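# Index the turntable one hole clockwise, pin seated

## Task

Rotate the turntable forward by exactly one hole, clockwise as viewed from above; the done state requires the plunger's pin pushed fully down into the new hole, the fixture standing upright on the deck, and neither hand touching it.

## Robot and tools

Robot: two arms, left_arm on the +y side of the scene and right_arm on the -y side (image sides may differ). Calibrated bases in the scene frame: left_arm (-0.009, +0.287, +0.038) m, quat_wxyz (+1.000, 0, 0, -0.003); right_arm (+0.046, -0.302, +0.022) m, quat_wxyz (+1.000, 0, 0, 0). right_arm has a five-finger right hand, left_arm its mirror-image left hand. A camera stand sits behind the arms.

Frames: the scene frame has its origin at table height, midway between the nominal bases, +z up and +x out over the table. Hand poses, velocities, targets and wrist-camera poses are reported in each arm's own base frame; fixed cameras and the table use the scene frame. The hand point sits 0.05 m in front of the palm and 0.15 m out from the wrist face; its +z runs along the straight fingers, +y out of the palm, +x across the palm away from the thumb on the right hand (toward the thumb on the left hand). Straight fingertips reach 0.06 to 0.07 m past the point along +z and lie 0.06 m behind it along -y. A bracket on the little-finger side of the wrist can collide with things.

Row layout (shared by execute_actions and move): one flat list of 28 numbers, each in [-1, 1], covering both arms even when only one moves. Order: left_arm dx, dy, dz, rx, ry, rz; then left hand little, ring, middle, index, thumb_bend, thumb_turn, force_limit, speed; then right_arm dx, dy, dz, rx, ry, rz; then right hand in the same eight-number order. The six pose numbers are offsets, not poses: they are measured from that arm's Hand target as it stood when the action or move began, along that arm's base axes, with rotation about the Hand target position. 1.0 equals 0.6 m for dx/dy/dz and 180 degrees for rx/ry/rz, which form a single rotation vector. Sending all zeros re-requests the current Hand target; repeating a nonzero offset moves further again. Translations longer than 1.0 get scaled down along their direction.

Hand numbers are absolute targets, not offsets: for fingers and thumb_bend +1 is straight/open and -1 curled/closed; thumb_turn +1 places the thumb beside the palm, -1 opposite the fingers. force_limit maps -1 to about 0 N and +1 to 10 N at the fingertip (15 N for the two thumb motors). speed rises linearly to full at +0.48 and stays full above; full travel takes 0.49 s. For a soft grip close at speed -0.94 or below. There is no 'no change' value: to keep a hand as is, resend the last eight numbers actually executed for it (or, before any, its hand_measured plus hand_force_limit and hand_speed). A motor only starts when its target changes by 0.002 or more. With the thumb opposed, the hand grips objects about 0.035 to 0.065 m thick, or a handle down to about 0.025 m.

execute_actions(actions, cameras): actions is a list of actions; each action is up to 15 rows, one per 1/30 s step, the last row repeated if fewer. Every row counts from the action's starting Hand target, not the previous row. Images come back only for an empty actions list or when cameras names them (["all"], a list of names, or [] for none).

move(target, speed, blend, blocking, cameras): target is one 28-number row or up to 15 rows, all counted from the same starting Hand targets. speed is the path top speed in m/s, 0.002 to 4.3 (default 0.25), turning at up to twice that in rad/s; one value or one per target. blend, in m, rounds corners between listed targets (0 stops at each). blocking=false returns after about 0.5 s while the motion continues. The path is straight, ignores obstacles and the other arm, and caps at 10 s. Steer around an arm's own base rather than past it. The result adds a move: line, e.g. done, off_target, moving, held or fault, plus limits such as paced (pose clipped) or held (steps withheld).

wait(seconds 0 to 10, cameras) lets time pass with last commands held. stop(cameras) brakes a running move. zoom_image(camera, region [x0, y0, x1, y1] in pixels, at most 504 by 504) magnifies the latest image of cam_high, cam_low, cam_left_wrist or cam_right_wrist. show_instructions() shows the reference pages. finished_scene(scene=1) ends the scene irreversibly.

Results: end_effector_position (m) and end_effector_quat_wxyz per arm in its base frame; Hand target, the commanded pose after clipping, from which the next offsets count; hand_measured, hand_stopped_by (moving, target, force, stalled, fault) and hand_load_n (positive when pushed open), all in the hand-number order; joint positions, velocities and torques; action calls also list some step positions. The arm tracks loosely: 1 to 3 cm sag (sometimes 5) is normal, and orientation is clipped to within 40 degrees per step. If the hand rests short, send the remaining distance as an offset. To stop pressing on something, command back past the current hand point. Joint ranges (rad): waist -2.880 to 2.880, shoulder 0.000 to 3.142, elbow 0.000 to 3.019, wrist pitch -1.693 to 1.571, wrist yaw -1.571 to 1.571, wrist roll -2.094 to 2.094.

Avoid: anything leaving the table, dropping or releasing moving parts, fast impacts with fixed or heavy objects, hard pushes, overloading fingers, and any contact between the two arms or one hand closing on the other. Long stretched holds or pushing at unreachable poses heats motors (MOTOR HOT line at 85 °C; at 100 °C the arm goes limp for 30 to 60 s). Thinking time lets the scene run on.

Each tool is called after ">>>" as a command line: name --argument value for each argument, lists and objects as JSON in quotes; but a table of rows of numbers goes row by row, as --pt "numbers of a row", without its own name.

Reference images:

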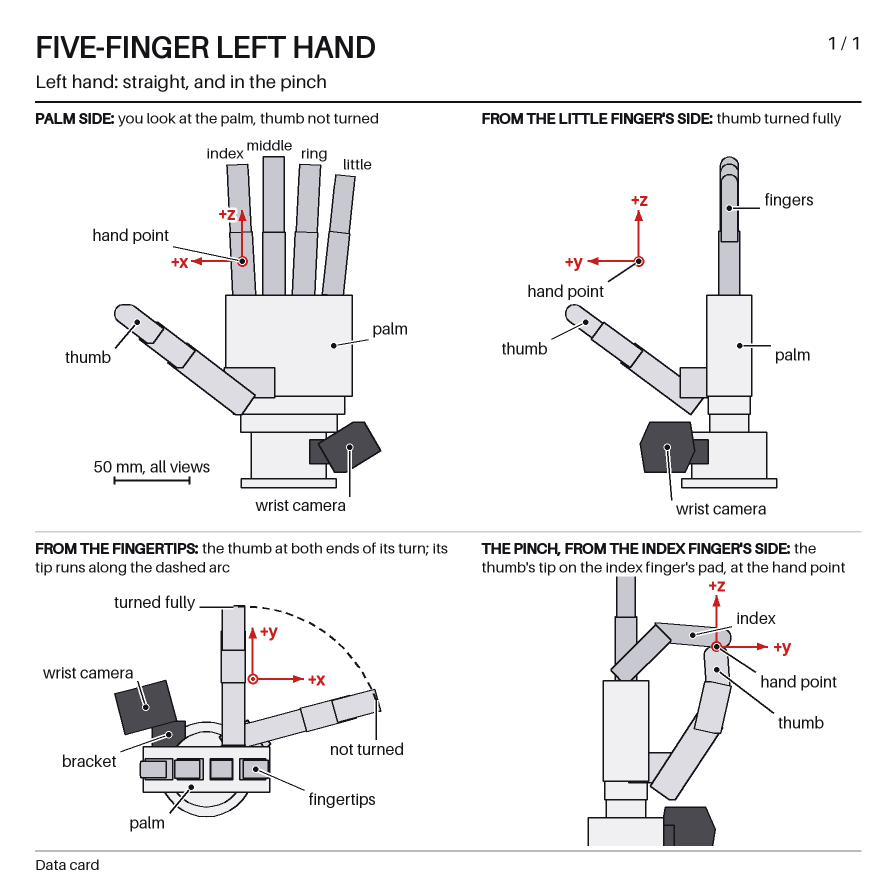

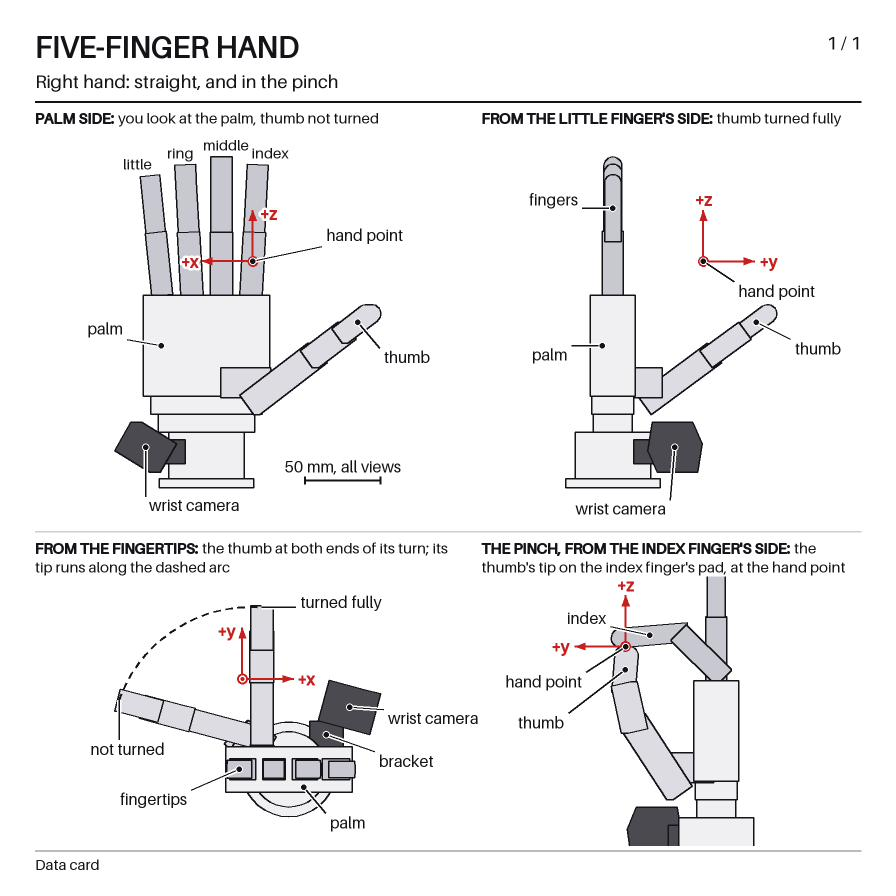

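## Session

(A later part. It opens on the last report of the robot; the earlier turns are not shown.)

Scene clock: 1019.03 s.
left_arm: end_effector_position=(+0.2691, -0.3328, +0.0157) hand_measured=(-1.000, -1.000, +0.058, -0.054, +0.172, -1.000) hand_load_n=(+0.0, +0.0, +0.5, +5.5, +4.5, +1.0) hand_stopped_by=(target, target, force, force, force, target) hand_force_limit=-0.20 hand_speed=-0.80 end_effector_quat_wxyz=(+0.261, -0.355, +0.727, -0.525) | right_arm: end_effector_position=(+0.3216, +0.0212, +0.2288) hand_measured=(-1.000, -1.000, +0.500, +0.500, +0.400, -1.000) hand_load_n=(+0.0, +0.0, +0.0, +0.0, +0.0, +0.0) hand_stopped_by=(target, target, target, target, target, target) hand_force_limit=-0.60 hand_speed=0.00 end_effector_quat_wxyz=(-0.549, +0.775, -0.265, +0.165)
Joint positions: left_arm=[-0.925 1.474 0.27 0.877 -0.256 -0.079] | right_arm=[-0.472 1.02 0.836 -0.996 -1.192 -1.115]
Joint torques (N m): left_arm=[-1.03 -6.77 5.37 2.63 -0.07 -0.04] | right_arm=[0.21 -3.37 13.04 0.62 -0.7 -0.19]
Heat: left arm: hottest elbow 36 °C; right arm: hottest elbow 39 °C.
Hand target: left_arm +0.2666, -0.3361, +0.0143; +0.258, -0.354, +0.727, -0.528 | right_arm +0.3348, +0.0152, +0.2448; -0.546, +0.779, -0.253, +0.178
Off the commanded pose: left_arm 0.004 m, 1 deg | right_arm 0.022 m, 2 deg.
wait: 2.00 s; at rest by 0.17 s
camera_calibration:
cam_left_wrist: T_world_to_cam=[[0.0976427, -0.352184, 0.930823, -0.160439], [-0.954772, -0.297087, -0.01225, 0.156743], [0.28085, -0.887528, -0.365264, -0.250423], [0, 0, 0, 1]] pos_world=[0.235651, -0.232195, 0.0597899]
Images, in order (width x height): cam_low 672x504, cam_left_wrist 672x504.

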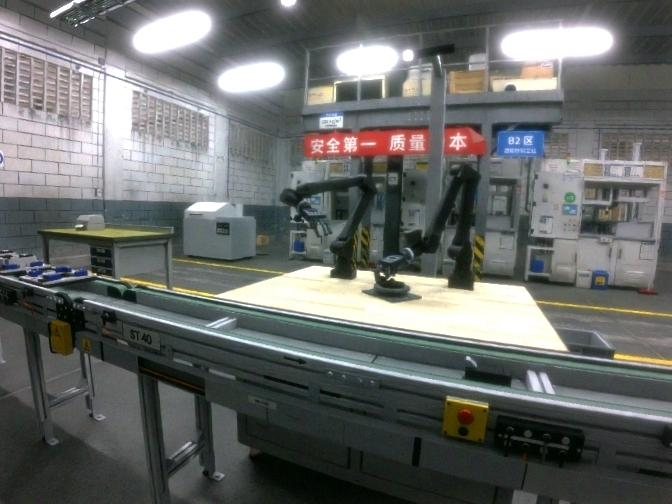

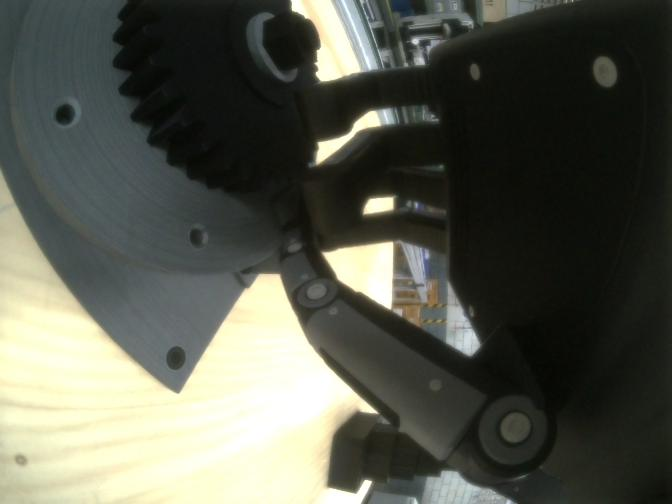

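>>> execute_actions --actions '[[[0,0,0,0,0,0,-1,-1,-0.35,-0.35,-0.1,-1,0.2,-0.8,0,0,0,0,0,0,-1,-1,0.5,0.5,0.4,-1,-0.6,0]]]' --cameras '[]'

>>> wait --seconds 1.5

Scene clock: 1023.43 s.
left_arm: end_effector_position=(+0.2691, -0.3331, +0.0161) hand_measured=(-1.000, -1.000, -0.014, -0.068, +0.160, -1.000) hand_load_n=(+0.0, +0.0, +5.5, +7.0, +10.0, +2.0) hand_stopped_by=(target, target, force, force, force, target) hand_force_limit=0.20 hand_speed=-0.80 end_effector_quat_wxyz=(+0.261, -0.357, +0.726, -0.527) | right_arm: end_effector_position=(+0.3216, +0.0212, +0.2288) hand_measured=(-1.000, -1.000, +0.500, +0.500, +0.400, -1.000) hand_load_n=(+0.0, +0.5, +0.0, +0.0, +0.0, +0.0) hand_stopped_by=(target, target, target, target, target, target) hand_force_limit=-0.60 hand_speed=0.00 end_effector_quat_wxyz=(-0.549, +0.775, -0.265, +0.165)
Joint positions: left_arm=[-0.925 1.474 0.27 0.878 -0.256 -0.082] | right_arm=[-0.472 1.02 0.836 -0.996 -1.192 -1.115]
Joint torques (N m): left_arm=[-1.03 -7.12 5.23 2.55 -0.12 0.04] | right_arm=[0.32 -3.31 13.07 0.69 -0.69 -0.18]
Heat: left arm: hottest elbow 36 °C; right arm: hottest elbow 40 °C.
Hand target: left_arm +0.2667, -0.3360, +0.0143; +0.258, -0.354, +0.727, -0.528 | right_arm +0.3348, +0.0152, +0.2448; -0.546, +0.779, -0.253, +0.178
Off the commanded pose: left_arm 0.004 m, 0 deg | right_arm 0.022 m, 2 deg.
Step readings (end_effector_position of left_arm | right_arm):
0: (+0.2691, -0.3328, +0.0157) | (+0.3216, +0.0212, +0.2288)
1: (+0.2691, -0.3328, +0.0157) | (+0.3216, +0.0212, +0.2288)
2: (+0.2691, -0.3328, +0.0157) | (+0.3216, +0.0212, +0.2288)
4: (+0.2691, -0.3329, +0.0157) | (+0.3216, +0.0212, +0.2288)
8: (+0.2691, -0.3331, +0.0161) | (+0.3216, +0.0212, +0.2288)
15: (+0.2691, -0.3331, +0.0161) | (+0.3216, +0.0212, +0.2288)
No camera images: "cameras" was empty.

Scene clock: 1024.93 s.
left_arm: end_effector_position=(+0.2691, -0.3331, +0.0161) hand_measured=(-1.000, -1.000, -0.014, -0.068, +0.160, -1.000) hand_load_n=(+0.0, +0.0, +6.0, +6.5, +10.0, +2.0) hand_stopped_by=(target, target, force, force, force, target) hand_force_limit=0.20 hand_speed=-0.80 end_effector_quat_wxyz=(+0.261, -0.357, +0.726, -0.527) | right_arm: end_effector_position=(+0.3216, +0.0212, +0.2288) hand_measured=(-1.000, -1.000, +0.500, +0.500, +0.400, -1.000) hand_load_n=(+0.0, +0.5, +0.0, +0.0, +0.0, +0.0) hand_stopped_by=(target, target, target, target, target, target) hand_force_limit=-0.60 hand_speed=0.00 end_effector_quat_wxyz=(-0.549, +0.775, -0.265, +0.165)
Joint positions: left_arm=[-0.925 1.474 0.27 0.878 -0.256 -0.082] | right_arm=[-0.472 1.02 0.836 -0.996 -1.192 -1.115]
Joint torques (N m): left_arm=[-1.55 -7.12 5.49 2.62 -0.15 0.03] | right_arm=[0.21 -3.08 13.07 0.66 -0.68 -0.2]
Heat: left arm: hottest elbow 36 °C; right arm: hottest elbow 40 °C.
Hand target: left_arm +0.2667, -0.3360, +0.0143; +0.258, -0.354, +0.727, -0.528 | right_arm +0.3348, +0.0152, +0.2448; -0.546, +0.779, -0.253, +0.178
Off the commanded pose: left_arm 0.004 m, 0 deg | right_arm 0.022 m, 2 deg.
wait: 1.50 s; at rest by 0.17 s

>>> move --target '[0.0,0.0,0.03,0,0,0,-1,-1,-0.35,-0.35,-0.1,-1,0.2,-0.8,0,0,0,0,0,0,-1,-1,0.5,0.5,0.4,-1,-0.6,0]' --speed 0.04 --cameras '["cam_left_wrist","cam_low"]'

>>> zoom_image --camera "cam_low" --region '[365, 260, 415, 300]'

>>> zoom_image --camera "cam_left_wrist" --region '[200, 140, 380, 300]'

Scene clock: 1030.53 s.
left_arm: end_effector_position=(+0.2669, -0.3316, +0.0185) hand_measured=(-1.000, -1.000, -0.014, -0.068, +0.160, -1.000) hand_load_n=(+0.0, +0.0, +12.0, +2.5, +9.5, +2.5) hand_stopped_by=(target, target, force, force, force, target) hand_force_limit=0.20 hand_speed=-0.80 end_effector_quat_wxyz=(+0.256, -0.359, +0.735, -0.516) | right_arm: end_effector_position=(+0.3216, +0.0212, +0.2288) hand_measured=(-1.000, -1.000, +0.500, +0.500, +0.400, -1.000) hand_load_n=(+0.0, +0.0, +0.0, -0.5, +0.0, +0.0) hand_stopped_by=(target, target, target, target, target, target) hand_force_limit=-0.60 hand_speed=0.00 end_effector_quat_wxyz=(-0.549, +0.775, -0.265, +0.165)
Joint positions: left_arm=[-0.925 1.426 0.278 0.792 -0.253 -0.086] | right_arm=[-0.472 1.02 0.836 -0.996 -1.192 -1.115]
Joint torques (N m): left_arm=[-0.79 -11.16 5.53 1.76 -0.28 0.03] | right_arm=[0.15 -3.08 13.07 0.66 -0.68 -0.19]
Heat: left arm: hottest elbow 36 °C; right arm: hottest elbow 40 °C.
Hand target: left_arm +0.2667, -0.3360, +0.0323; +0.258, -0.355, +0.727, -0.528 | right_arm +0.3348, +0.0152, +0.2448; -0.546, +0.779, -0.253, +0.178
Off the commanded pose: left_arm 0.014 m, 2 deg | right_arm 0.022 m, 2 deg.
move: off_target (left_arm, right_arm)
camera_calibration:
cam_left_wrist: T_world_to_cam=[[0.117804, -0.367459, 0.922549, -0.172824], [-0.955129, -0.296163, 0.00400033, 0.155096], [0.271755, -0.881624, -0.38586, -0.242964], [0, 0, 0, 1]] pos_world=[0.234523, -0.231775, 0.0650674]
Images, in order (width x height): cam_low 672x504, cam_left_wrist 672x504.

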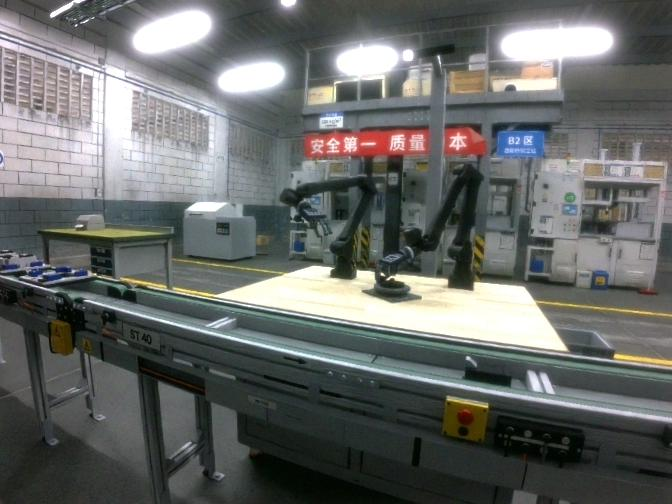

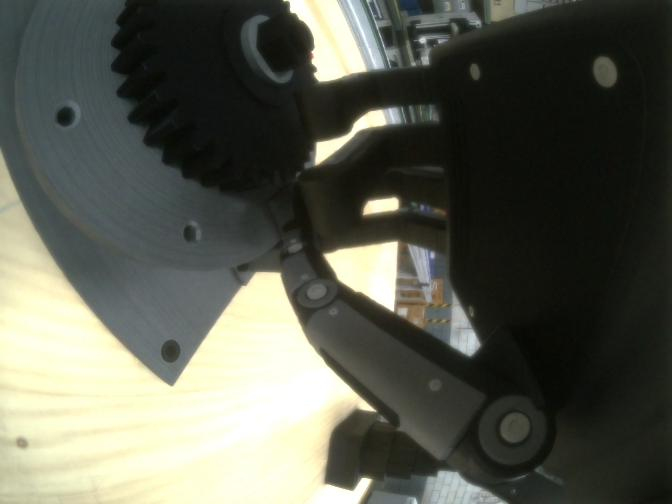

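Scaled by 10.080.

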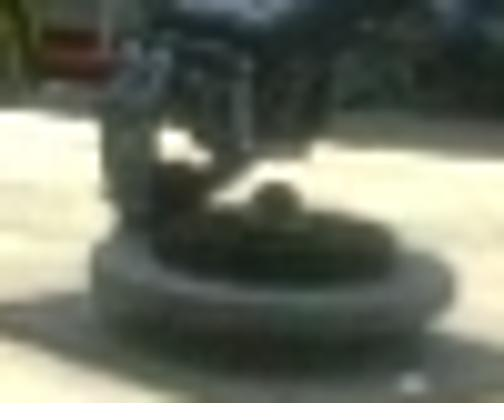

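Scaled by 2.800 from the camera's 672x504 image, which has a finer 960x720 frame.

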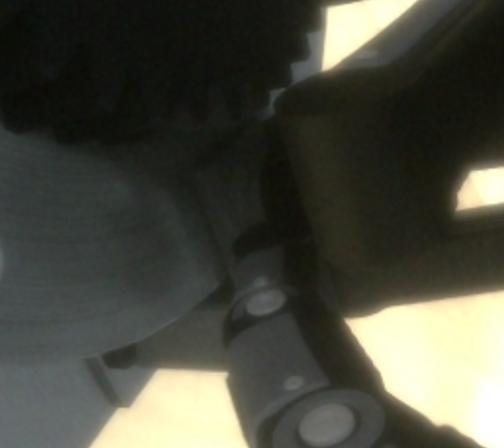

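>>> move --target '[0.0,0.003,0.015,0,0,0,-1,-1,-0.35,-0.35,-0.1,-1,0.2,-0.8,0,0,0,0,0,0,-1,-1,0.5,0.5,0.4,-1,-0.6,0]' --speed 0.04 --cameras '["cam_left_wrist","cam_low"]'

>>> zoom_image --camera "cam_low" --region '[365, 260, 415, 300]'

>>> zoom_image --camera "cam_left_wrist" --region '[200, 140, 380, 300]'

Scene clock: 1037.43 s.
left_arm: end_effector_position=(+0.2636, -0.3285, +0.0206) hand_measured=(-1.000, -1.000, -0.014, -0.068, +0.160, -1.000) hand_load_n=(+0.0, +0.0, +12.0, +0.0, +12.0, +3.5) hand_stopped_by=(target, target, force, force, force, target) hand_force_limit=0.20 hand_speed=-0.80 end_effector_quat_wxyz=(+0.253, -0.359, +0.741, -0.508) | right_arm: end_effector_position=(+0.3216, +0.0212, +0.2288) hand_measured=(-1.000, -1.000, +0.500, +0.500, +0.400, -1.000) hand_load_n=(+0.0, +0.0, +0.0, +0.0, +0.0, +0.0) hand_stopped_by=(target, target, target, target, target, target) hand_force_limit=-0.60 hand_speed=0.00 end_effector_quat_wxyz=(-0.549, +0.775, -0.265, +0.165)
Joint positions: left_arm=[-0.925 1.386 0.278 0.733 -0.249 -0.086] | right_arm=[-0.472 1.02 0.836 -0.996 -1.192 -1.115]
Joint torques (N m): left_arm=[-0.79 -11.46 6.46 2.29 -0.27 0.05] | right_arm=[0.09 -3.14 13.07 0.64 -0.7 -0.19]
Heat: left arm: hottest elbow 36 °C; right arm: hottest elbow 40 °C.
Hand target: left_arm +0.2667, -0.3342, +0.0413; +0.258, -0.354, +0.727, -0.528 | right_arm +0.3348, +0.0152, +0.2448; -0.546, +0.779, -0.253, +0.178
Off the commanded pose: left_arm 0.022 m, 3 deg | right_arm 0.022 m, 2 deg.
move: off_target (left_arm, right_arm)
camera_calibration:
cam_left_wrist: T_world_to_cam=[[0.128437, -0.381699, 0.915319, -0.180496], [-0.956091, -0.292824, 0.0120472, 0.154073], [0.263429, -0.876676, -0.402548, -0.23427], [0, 0, 0, 1]] pos_world=[0.232204, -0.229158, 0.0690505]
Images, in order (width x height): cam_low 672x504, cam_left_wrist 672x504.

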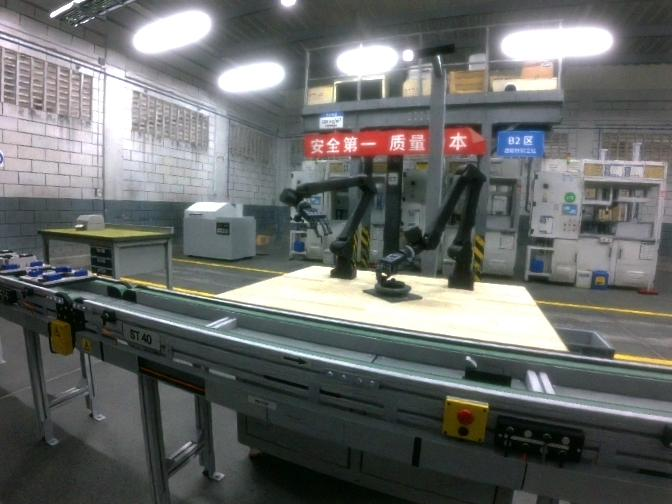

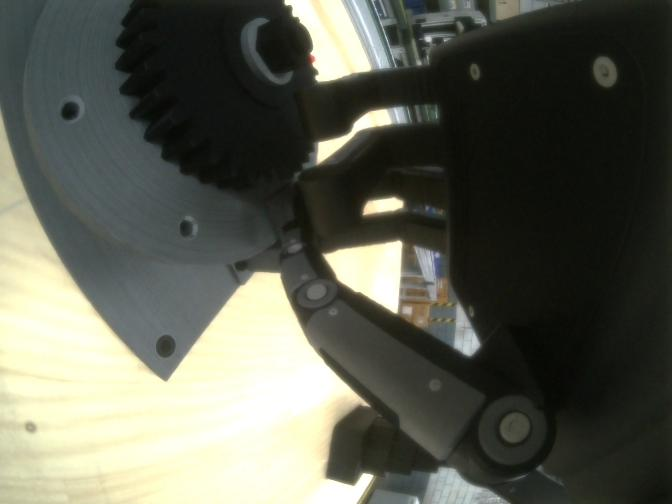

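Scaled by 10.080.

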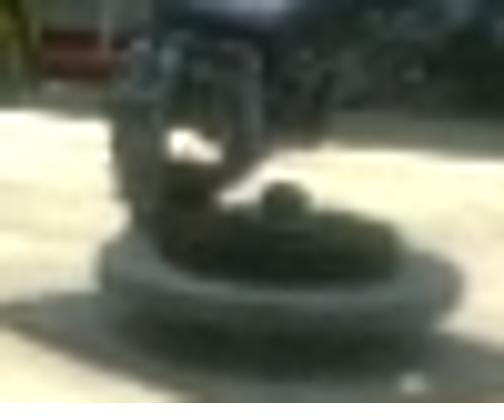

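Scaled by 2.800 from the camera's 672x504 image, which has a finer 960x720 frame.

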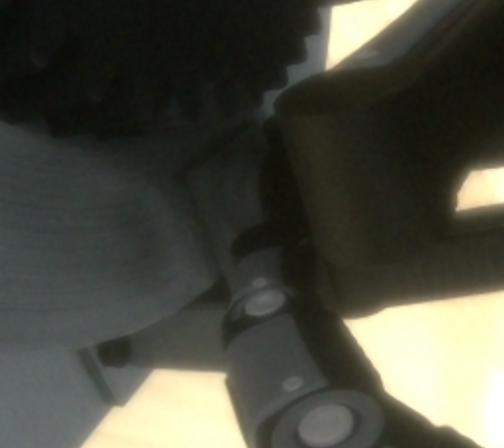

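>>> move --target '[0,0,0,0,0,0,-1,-1,-0.35,-0.35,-0.1,-1,0.2,-0.8,-0.26,0.25,-0.14,0,0,0,-1,-1,-0.9,-0.9,0.9,1,-0.6,0]' --speed 0.25 --cameras '["cam_right_wrist","cam_high"]'

Scene clock: 1078.43 s.
left_arm: end_effector_position=(+0.2636, -0.3285, +0.0206) hand_measured=(-1.000, -1.000, -0.014, -0.068, +0.160, -1.000) hand_load_n=(+0.0, +0.0, +12.5, +0.0, +11.5, +3.0) hand_stopped_by=(target, target, force, force, force, target) hand_force_limit=0.20 hand_speed=-0.80 end_effector_quat_wxyz=(+0.253, -0.359, +0.741, -0.508) | right_arm: end_effector_position=(+0.1792, +0.1629, +0.1601) hand_measured=(-1.000, -1.000, -0.900, -0.900, +0.900, +1.000) hand_load_n=(+0.0, +0.0, +0.0, +0.0, +0.0, +0.0) hand_stopped_by=(target, target, target, target, target, target) hand_force_limit=-0.60 hand_speed=0.00 end_effector_quat_wxyz=(-0.541, +0.782, -0.257, +0.174)
Joint positions: left_arm=[-0.925 1.386 0.278 0.733 -0.249 -0.086] | right_arm=[0.138 0.217 0.328 -0.612 -0.739 -0.346]
Joint torques (N m): left_arm=[-0.97 -11.75 6.41 2.25 -0.3 0.1] | right_arm=[0.79 1.14 9.26 2.37 -0.21 0.02]
Heat: left arm: hottest elbow 35 °C; right arm: hottest elbow 41 °C.
Hand target: left_arm +0.2667, -0.3342, +0.0413; +0.258, -0.354, +0.727, -0.528 | right_arm +0.1787, +0.1652, +0.1607; -0.546, +0.779, -0.253, +0.177
Off the commanded pose: left_arm 0.022 m, 3 deg | right_arm 0.002 m, 1 deg.
move: off_target (left_arm)
camera_calibration:
cam_right_wrist: T_world_to_cam=[[-0.00312587, -0.402359, -0.915477, 0.21756], [-0.999891, 0.0144788, -0.00294945, 0.171172], [0.0144418, 0.915368, -0.40236, 0.0275631], [0, 0, 0, 1]] pos_world=[0.171435, 0.0598286, 0.210767]
Images, in order (width x height): cam_high 672x504, cam_right_wrist 672x504.

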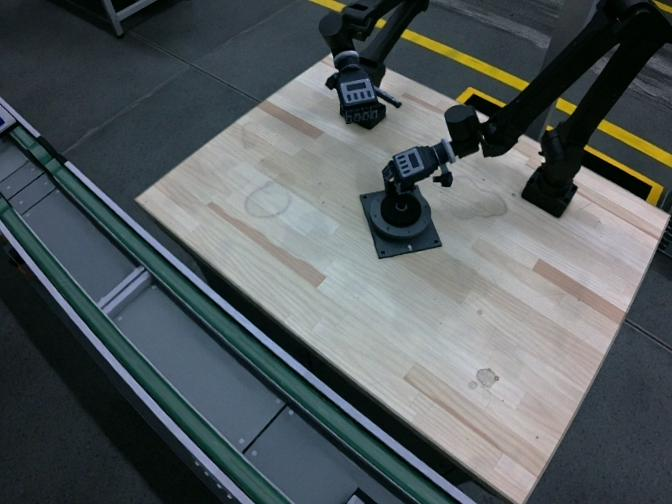

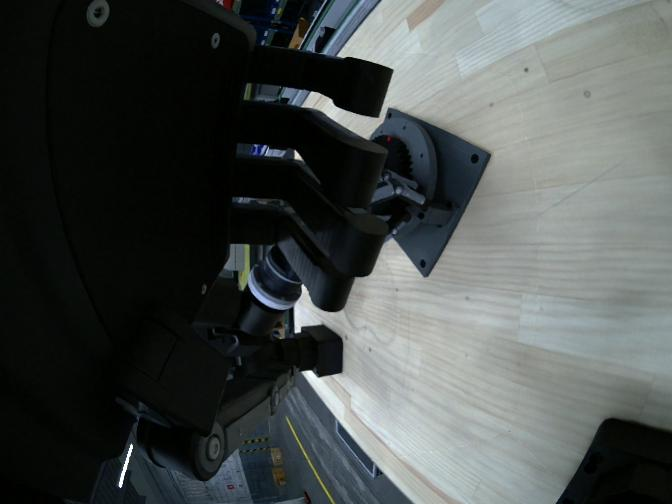

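>>> execute_actions --actions '[]'

>>> zoom_image --camera "cam_right_wrist" --region '[340, 130, 500, 290]'

>>> zoom_image --camera "cam_low" --region '[310, 220, 450, 325]'

Scene clock: 1102.70 s.
left_arm: end_effector_position=(+0.2636, -0.3285, +0.0206) hand_measured=(-1.000, -1.000, -0.014, -0.068, +0.160, -1.000) hand_load_n=(+0.0, +0.0, +12.5, +0.0, +12.0, +3.5) hand_stopped_by=(target, target, force, force, force, target) hand_force_limit=0.20 hand_speed=-0.80 end_effector_quat_wxyz=(+0.253, -0.359, +0.741, -0.508) | right_arm: end_effector_position=(+0.1791, +0.1629, +0.1601) hand_measured=(-1.000, -1.000, -0.900, -0.900, +0.900, +1.000) hand_load_n=(+0.0, +0.0, +0.0, +0.0, +0.0, -0.5) hand_stopped_by=(target, target, target, target, target, target) hand_force_limit=-0.60 hand_speed=0.00 end_effector_quat_wxyz=(-0.541, +0.782, -0.257, +0.174)
Joint positions: left_arm=[-0.925 1.386 0.278 0.733 -0.249 -0.086] | right_arm=[0.138 0.217 0.328 -0.612 -0.739 -0.345]
Joint velocities: within noise
Joint torques (N m): left_arm=[-0.5 -11.75 6.46 2.24 -0.23 0] | right_arm=[0.67 1.26 9.25 2.43 -0.22 0.01]
Heat: left arm: hottest elbow 35 °C; right arm: hottest elbow 42 °C.
Hand target: left_arm +0.2667, -0.3342, +0.0413; +0.258, -0.354, +0.727, -0.528 | right_arm +0.1787, +0.1652, +0.1607; -0.546, +0.779, -0.253, +0.177
Off the commanded pose: left_arm 0.022 m, 3 deg | right_arm 0.002 m, 1 deg.
camera_calibration:
cam_left_wrist: T_world_to_cam=[[0.128437, -0.381699, 0.915319, -0.180496], [-0.956091, -0.292824, 0.0120472, 0.154073], [0.263429, -0.876676, -0.402548, -0.23427], [0, 0, 0, 1]] pos_world=[0.232204, -0.229158, 0.0690505]
cam_right_wrist: T_world_to_cam=[[-0.00344216, -0.402155, -0.915565, 0.217621], [-0.99989, 0.0146028, -0.00265497, 0.171002], [0.0144375, 0.915455, -0.402161, 0.027518], [0, 0, 0, 1]] pos_world=[0.171335, 0.0598288, 0.210767]

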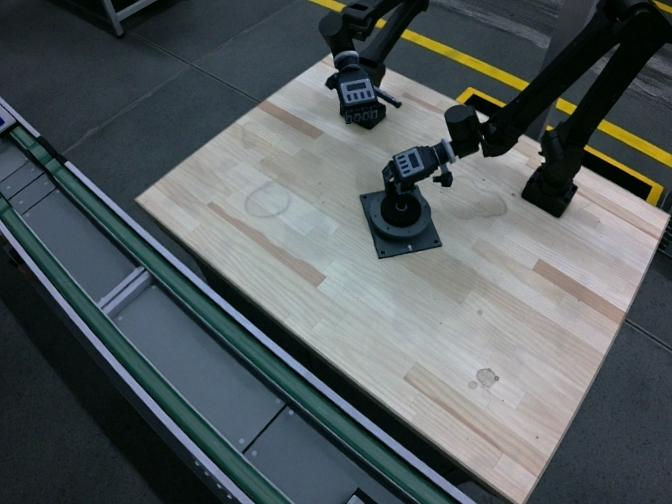

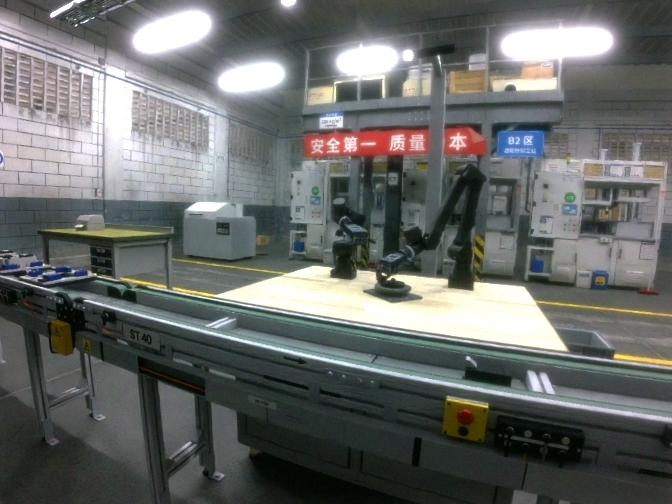

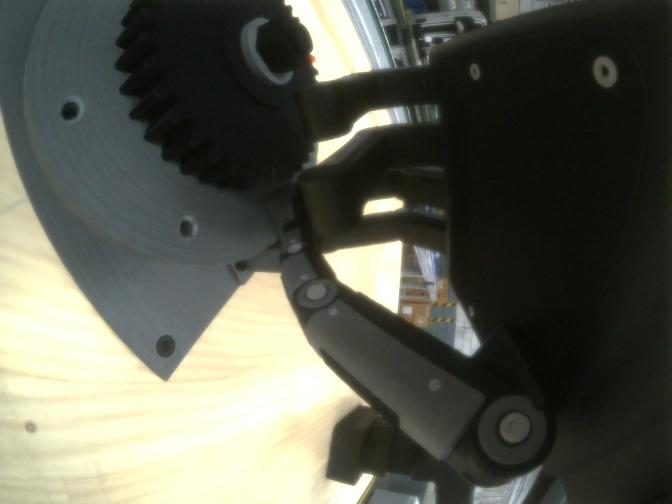

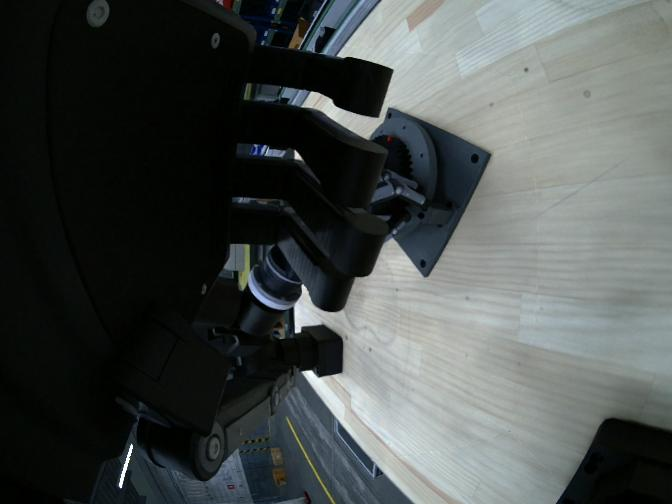

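Scaled by 3.150 from the camera's 672x504 image, which has a finer 960x720 frame.

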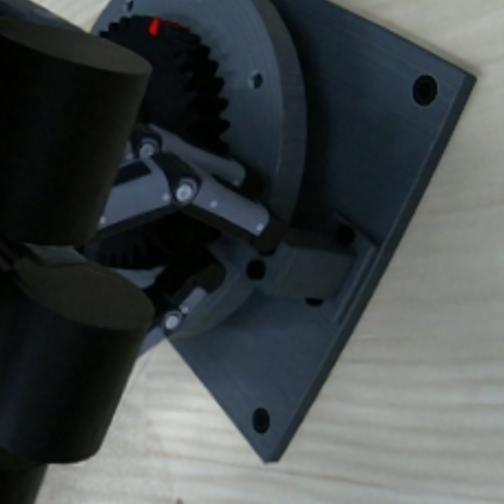

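Scaled by 3.600.

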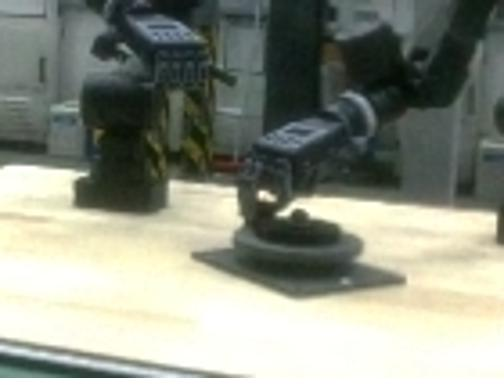

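>>> zoom_image --camera "cam_right_wrist" --region '[385, 175, 465, 255]'

>>> zoom_image --camera "cam_left_wrist" --region '[180, 150, 380, 350]'

Scaled by 6.300 from the camera's 672x504 image, which has a finer 960x720 frame.

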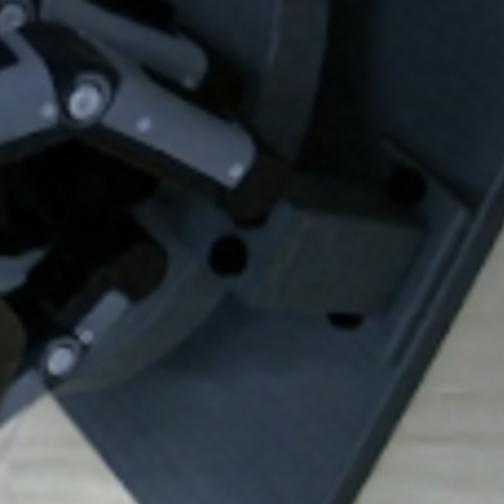

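Scaled by 2.520 from the camera's 672x504 image, which has a finer 960x720 frame.

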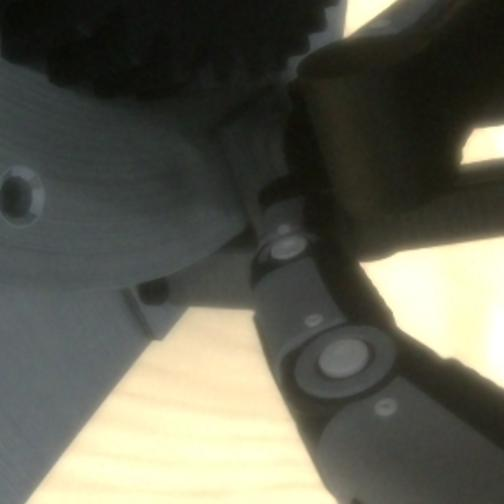

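>>> zoom_image --camera "cam_left_wrist" --region '[255, 160, 345, 260]'

>>> zoom_image --camera "cam_low" --region '[370, 260, 410, 300]'

>>> zoom_image --camera "cam_high" --region '[355, 155, 445, 265]'

Scaled by 5.040 from the camera's 672x504 image, which has a finer 960x720 frame.

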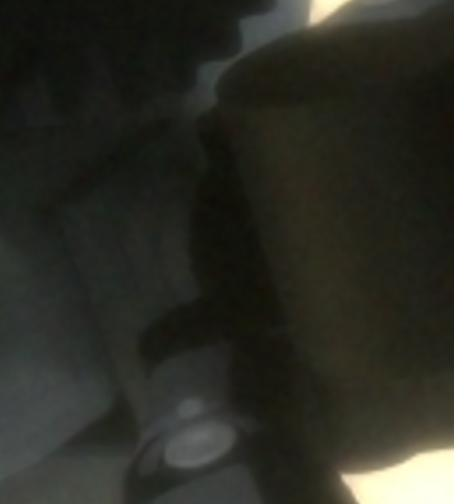

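Scaled by 12.600.

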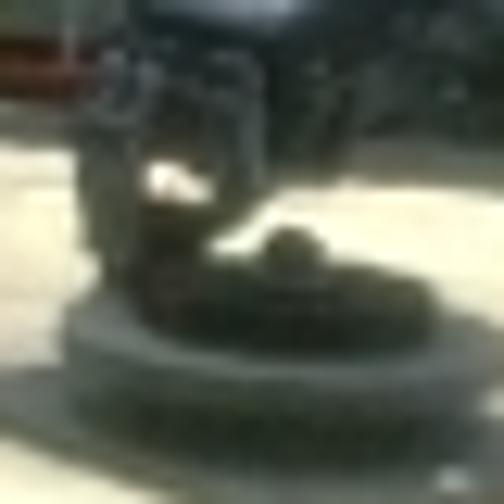

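Scaled by 4.582.

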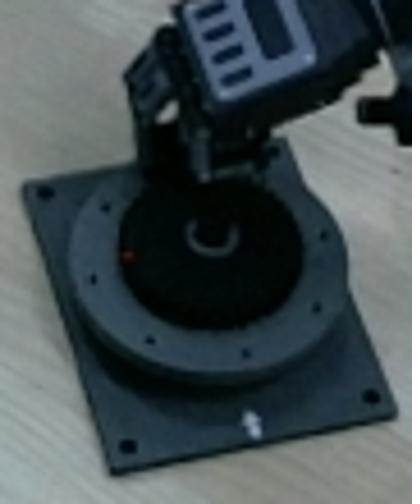

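>>> move --target '[-0.004, 0.008, -0.037, 0,0,0, -1,-1,-0.35,-0.35,-0.1,-1,0.2,-0.8, 0,0,0,0,0,0, -1,-1,-0.9,-0.9,0.9,1,-0.6,0]' --speed 0.06 --cameras '[]'

Scene clock: 1156.50 s.
left_arm: end_effector_position=(+0.2635, -0.3284, +0.0181) hand_measured=(-1.000, -1.000, -0.014, -0.068, +0.160, -1.000) hand_load_n=(+0.0, +0.0, +10.0, +0.0, +7.0, +1.5) hand_stopped_by=(target, target, force, force, force, target) hand_force_limit=0.20 hand_speed=-0.80 end_effector_quat_wxyz=(+0.256, -0.357, +0.730, -0.524) | right_arm: end_effector_position=(+0.1792, +0.1629, +0.1600) hand_measured=(-1.000, -1.000, -0.900, -0.900, +0.900, +1.000) hand_load_n=(+0.5, +0.0, +0.0, +0.0, +0.0, +0.0) hand_stopped_by=(target, target, target, target, target, target) hand_force_limit=-0.60 hand_speed=0.00 end_effector_quat_wxyz=(-0.541, +0.782, -0.258, +0.174)
Joint positions: left_arm=[-0.925 1.435 0.257 0.841 -0.249 -0.086] | right_arm=[0.138 0.217 0.328 -0.612 -0.738 -0.345]
Joint torques (N m): left_arm=[-0.21 -7 5.22 3.04 -0.17 0.04] | right_arm=[0.73 1.14 9.33 2.47 -0.22 0.01]
Heat: left arm: hottest elbow 35 °C; right arm: hottest elbow 41 °C.
Hand target: left_arm +0.2643, -0.3293, +0.0191; +0.258, -0.355, +0.727, -0.528 | right_arm +0.1787, +0.1651, +0.1607; -0.546, +0.779, -0.253, +0.177
Off the commanded pose: left_arm 0.002 m, 1 deg | right_arm 0.002 m, 1 deg.
move: done
No camera images: "cameras" was empty.

>>> move --target '[0,0,0, 0,0,0, -1,-1,0.35,0.35,0.6,-1,0.2,-0.3, 0,0,0,0,0,0, -1,-1,-0.9,-0.9,0.9,1,-0.6,0]' --cameras '["cam_low","cam_left_wrist","cam_right_wrist"]'

>>> zoom_image --camera "cam_right_wrist" --region '[370, 160, 460, 250]'

>>> zoom_image --camera "cam_left_wrist" --region '[200, 130, 380, 310]'

>>> zoom_image --camera "cam_low" --region '[370, 260, 410, 300]'

Scene clock: 1162.57 s.
left_arm: end_effector_position=(+0.2656, -0.3311, +0.0245) hand_measured=(-1.000, -1.000, +0.350, +0.350, +0.598, -1.000) hand_load_n=(+0.0, +0.0, +0.0, +0.0, -3.5, -0.5) hand_stopped_by=(target, target, target, target, target, target) hand_force_limit=0.20 hand_speed=-0.30 end_effector_quat_wxyz=(+0.258, -0.355, +0.722, -0.534) | right_arm: end_effector_position=(+0.1792, +0.1629, +0.1600) hand_measured=(-1.000, -1.000, -0.900, -0.900, +0.900, +1.000) hand_load_n=(+0.0, +0.0, +0.0, +0.0, +0.0, +0.0) hand_stopped_by=(target, target, target, target, target, target) hand_force_limit=-0.60 hand_speed=0.00 end_effector_quat_wxyz=(-0.541, +0.782, -0.258, +0.174)
Joint positions: left_arm=[-0.925 1.434 0.256 0.867 -0.249 -0.086] | right_arm=[0.138 0.217 0.328 -0.612 -0.738 -0.345]
Joint torques (N m): left_arm=[-0.38 -6.83 5.49 1.91 -0.17 0.11] | right_arm=[1.03 1.32 9.26 2.35 -0.21 0.01]
Heat: left arm: hottest elbow 35 °C; right arm: hottest elbow 41 °C.
Hand target: left_arm +0.2643, -0.3293, +0.0190; +0.258, -0.355, +0.727, -0.528 | right_arm +0.1787, +0.1651, +0.1607; -0.546, +0.779, -0.253, +0.177
Off the commanded pose: left_arm 0.006 m, 1 deg | right_arm 0.002 m, 1 deg.
move: done
camera_calibration:
cam_left_wrist: T_world_to_cam=[[0.0922089, -0.333731, 0.938148, -0.160427], [-0.956118, -0.292805, -0.0101857, 0.155724], [0.278094, -0.89604, -0.346086, -0.247286], [0, 0, 0, 1]] pos_world=[0.232452, -0.229521, 0.0665081]
cam_right_wrist: T_world_to_cam=[[-0.00382463, -0.402275, -0.915511, 0.217682], [-0.999884, 0.0150259, -0.00242527, 0.170927], [0.014732, 0.915395, -0.402286, 0.0274974], [0, 0, 0, 1]] pos_world=[0.171335, 0.0598289, 0.210767]
Images, in order (width x height): cam_low 672x504, cam_left_wrist 672x504, cam_right_wrist 672x504.

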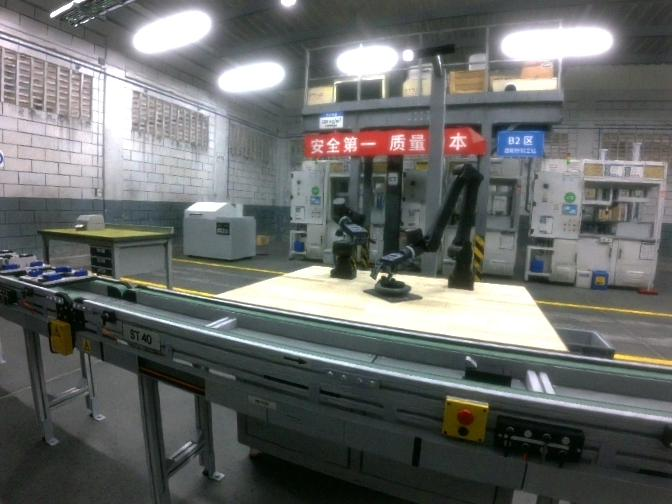

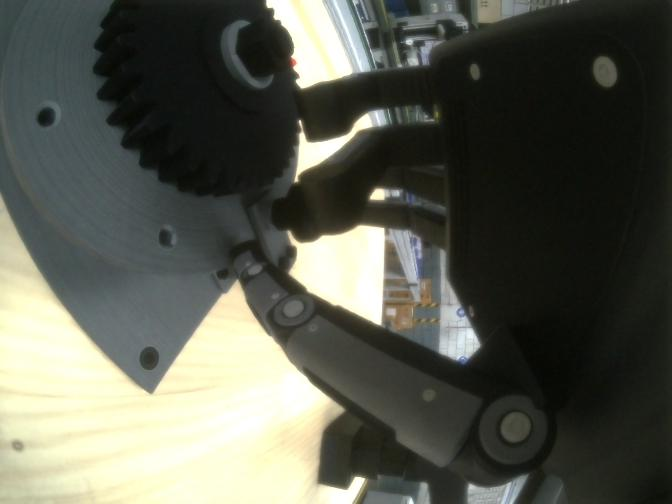

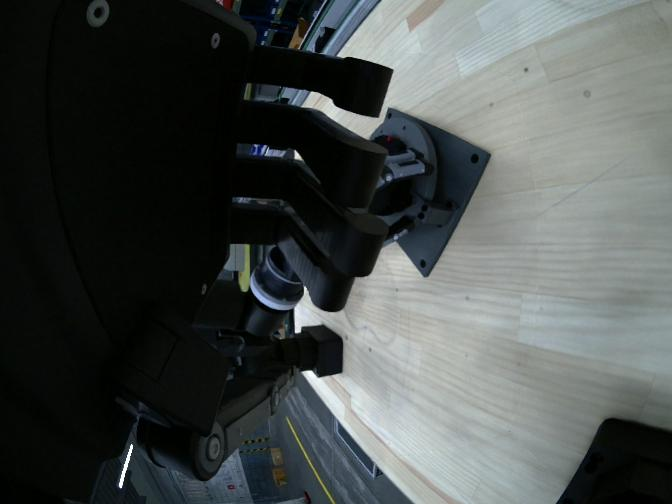

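Scaled by 5.600 from the camera's 672x504 image, which has a finer 960x720 frame.

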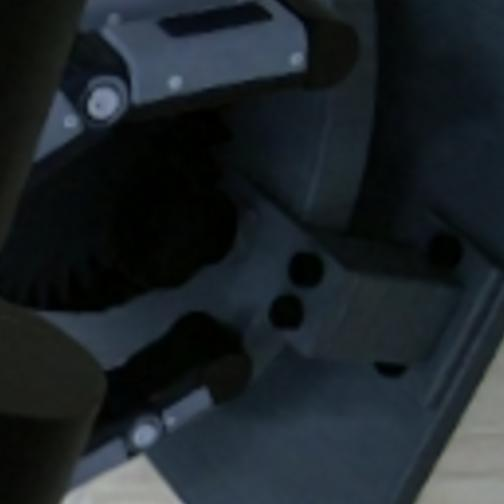

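Scaled by 2.800 from the camera's 672x504 image, which has a finer 960x720 frame.

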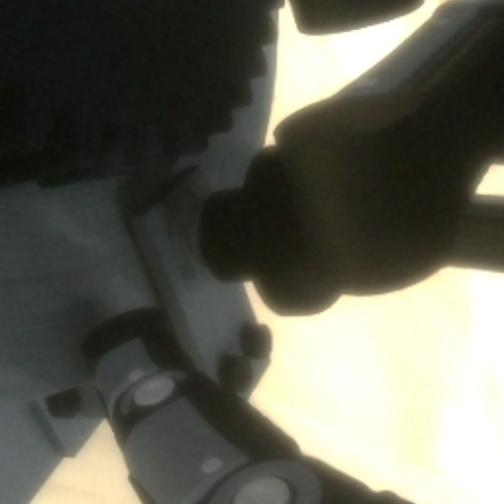

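Scaled by 12.600.

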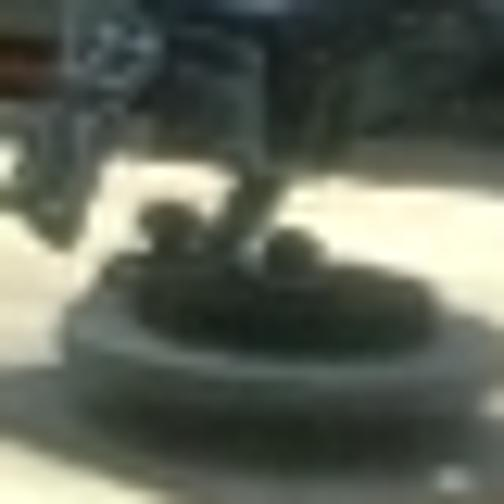

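>>> move --target '[0.002, -0.001, -0.009, 0,0,0, -1,-1,0.35,0.35,0.6,-1,0.2,-0.3, 0,0,0,0,0,0, -1,-1,-0.9,-0.9,0.9,1,-0.6,0]' --cameras '["cam_left_wrist"]'

Scene clock: 1217.57 s.
left_arm: end_effector_position=(+0.2669, -0.3329, +0.0256) hand_measured=(-1.000, -1.000, +0.350, +0.350, +0.598, -1.000) hand_load_n=(+0.0, +0.5, +0.0, +0.0, -1.0, -1.5) hand_stopped_by=(target, target, target, target, target, target) hand_force_limit=0.20 hand_speed=-0.30 end_effector_quat_wxyz=(+0.259, -0.355, +0.719, -0.539) | right_arm: end_effector_position=(+0.1792, +0.1629, +0.1600) hand_measured=(-1.000, -1.000, -0.900, -0.900, +0.900, +1.000) hand_load_n=(+0.0, +0.0, +0.0, +0.0, +0.0, +0.0) hand_stopped_by=(target, target, target, target, target, target) hand_force_limit=-0.60 hand_speed=0.00 end_effector_quat_wxyz=(-0.541, +0.782, -0.258, +0.174)
Joint positions: left_arm=[-0.925 1.447 0.256 0.893 -0.249 -0.086] | right_arm=[0.138 0.217 0.328 -0.612 -0.738 -0.345]
Joint torques (N m): left_arm=[-0.67 -4.84 5.3 2.41 -0.04 0.09] | right_arm=[0.79 1.14 9.26 2.35 -0.21 0.01]
Heat: left arm: hottest elbow 34 °C; right arm: hottest elbow 40 °C.
Hand target: left_arm +0.2655, -0.3300, +0.0137; +0.258, -0.355, +0.727, -0.528 | right_arm +0.1787, +0.1651, +0.1607; -0.546, +0.779, -0.253, +0.177
Off the commanded pose: left_arm 0.012 m, 2 deg | right_arm 0.002 m, 1 deg.
move: off_target (left_arm)
camera_calibration:
cam_left_wrist: T_world_to_cam=[[0.0848772, -0.323971, 0.942252, -0.156995], [-0.956025, -0.292922, -0.0145963, 0.156545], [0.280735, -0.899578, -0.334587, -0.251037], [0, 0, 0, 1]] pos_world=[0.233461, -0.230833, 0.0662202]
Images, in order (width x height): cam_left_wrist 672x504.

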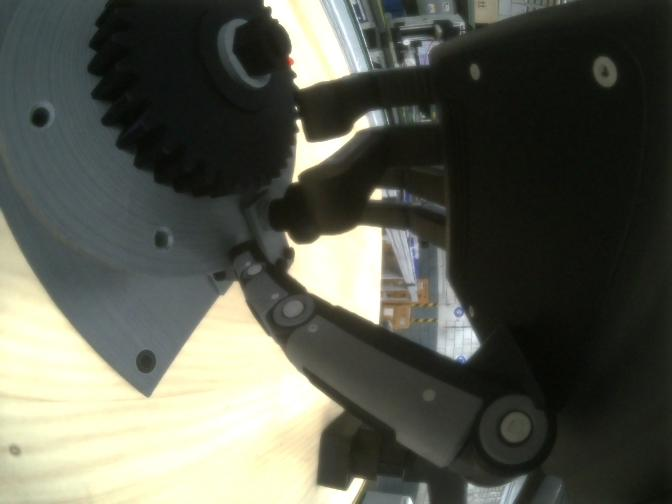

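>>> move --target '[0, 0, 0.005, 0,0,0, -1,-1,0.3,0.3,0.38,-1,-0.2,-0.5, 0,0,0,0,0,0, -1,-1,-0.9,-0.9,0.9,1,-0.6,0]' --cameras '["cam_left_wrist","cam_right_wrist"]'

>>> zoom_image --camera "cam_right_wrist" --region '[370, 160, 460, 250]'

>>> zoom_image --camera "cam_left_wrist" --region '[200, 130, 380, 310]'

Scene clock: 1226.20 s.
left_arm: end_effector_position=(+0.2662, -0.3320, +0.0213) hand_measured=(-1.000, -1.000, +0.300, +0.300, +0.380, -1.000) hand_load_n=(+0.0, +0.0, +0.0, +0.0, +0.0, +0.0) hand_stopped_by=(target, target, target, target, target, target) hand_force_limit=-0.20 hand_speed=-0.50 end_effector_quat_wxyz=(+0.258, -0.355, +0.722, -0.535) | right_arm: end_effector_position=(+0.1792, +0.1629, +0.1600) hand_measured=(-1.000, -1.000, -0.900, -0.900, +0.900, +1.000) hand_load_n=(+0.0, +0.0, +0.0, +0.0, +0.0, +0.0) hand_stopped_by=(target, target, target, target, target, target) hand_force_limit=-0.60 hand_speed=0.00 end_effector_quat_wxyz=(-0.541, +0.782, -0.258, +0.174)
Joint positions: left_arm=[-0.925 1.457 0.256 0.893 -0.249 -0.086] | right_arm=[0.138 0.217 0.328 -0.612 -0.738 -0.345]
Joint torques (N m): left_arm=[-0.26 -7.82 5.31 1.5 -0.06 0.08] | right_arm=[0.97 1.2 9.31 2.4 -0.23 0.02]
Heat: left arm: hottest elbow 34 °C; right arm: hottest elbow 40 °C.
Hand target: left_arm +0.2655, -0.3300, +0.0167; +0.258, -0.355, +0.727, -0.528 | right_arm +0.1787, +0.1651, +0.1607; -0.546, +0.779, -0.253, +0.177
Off the commanded pose: left_arm 0.005 m, 1 deg | right_arm 0.002 m, 1 deg.
move: done
camera_calibration:
cam_left_wrist: T_world_to_cam=[[0.0906576, -0.331689, 0.939023, -0.156692], [-0.956213, -0.292464, -0.0109892, 0.15618], [0.278276, -0.89691, -0.343679, -0.249778], [0, 0, 0, 1]] pos_world=[0.233053, -0.230324, 0.0630106]
cam_right_wrist: T_world_to_cam=[[-0.00382463, -0.402275, -0.915511, 0.217682], [-0.999884, 0.0150259, -0.00242527, 0.170927], [0.014732, 0.915395, -0.402286, 0.0274974], [0, 0, 0, 1]] pos_world=[0.171335, 0.0598289, 0.210767]
Images, in order (width x height): cam_left_wrist 672x504, cam_right_wrist 672x504.

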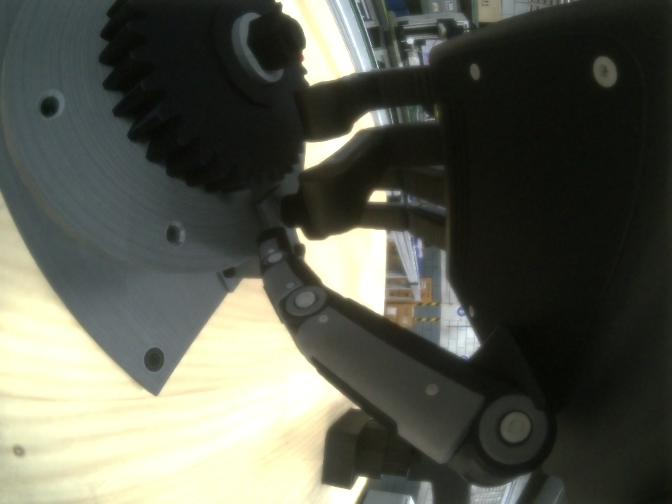

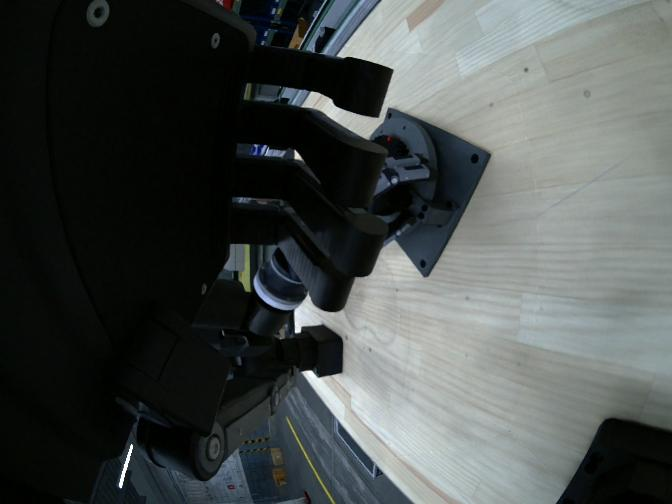

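Scaled by 5.600 from the camera's 672x504 image, which has a finer 960x720 frame.

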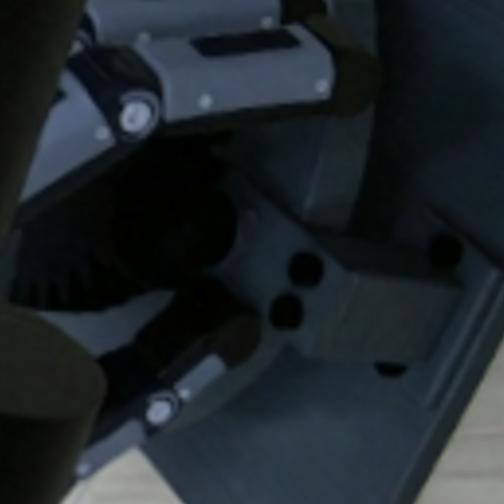

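Scaled by 2.800 from the camera's 672x504 image, which has a finer 960x720 frame.

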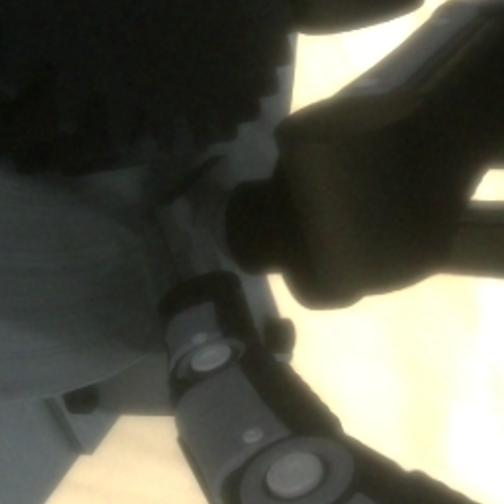

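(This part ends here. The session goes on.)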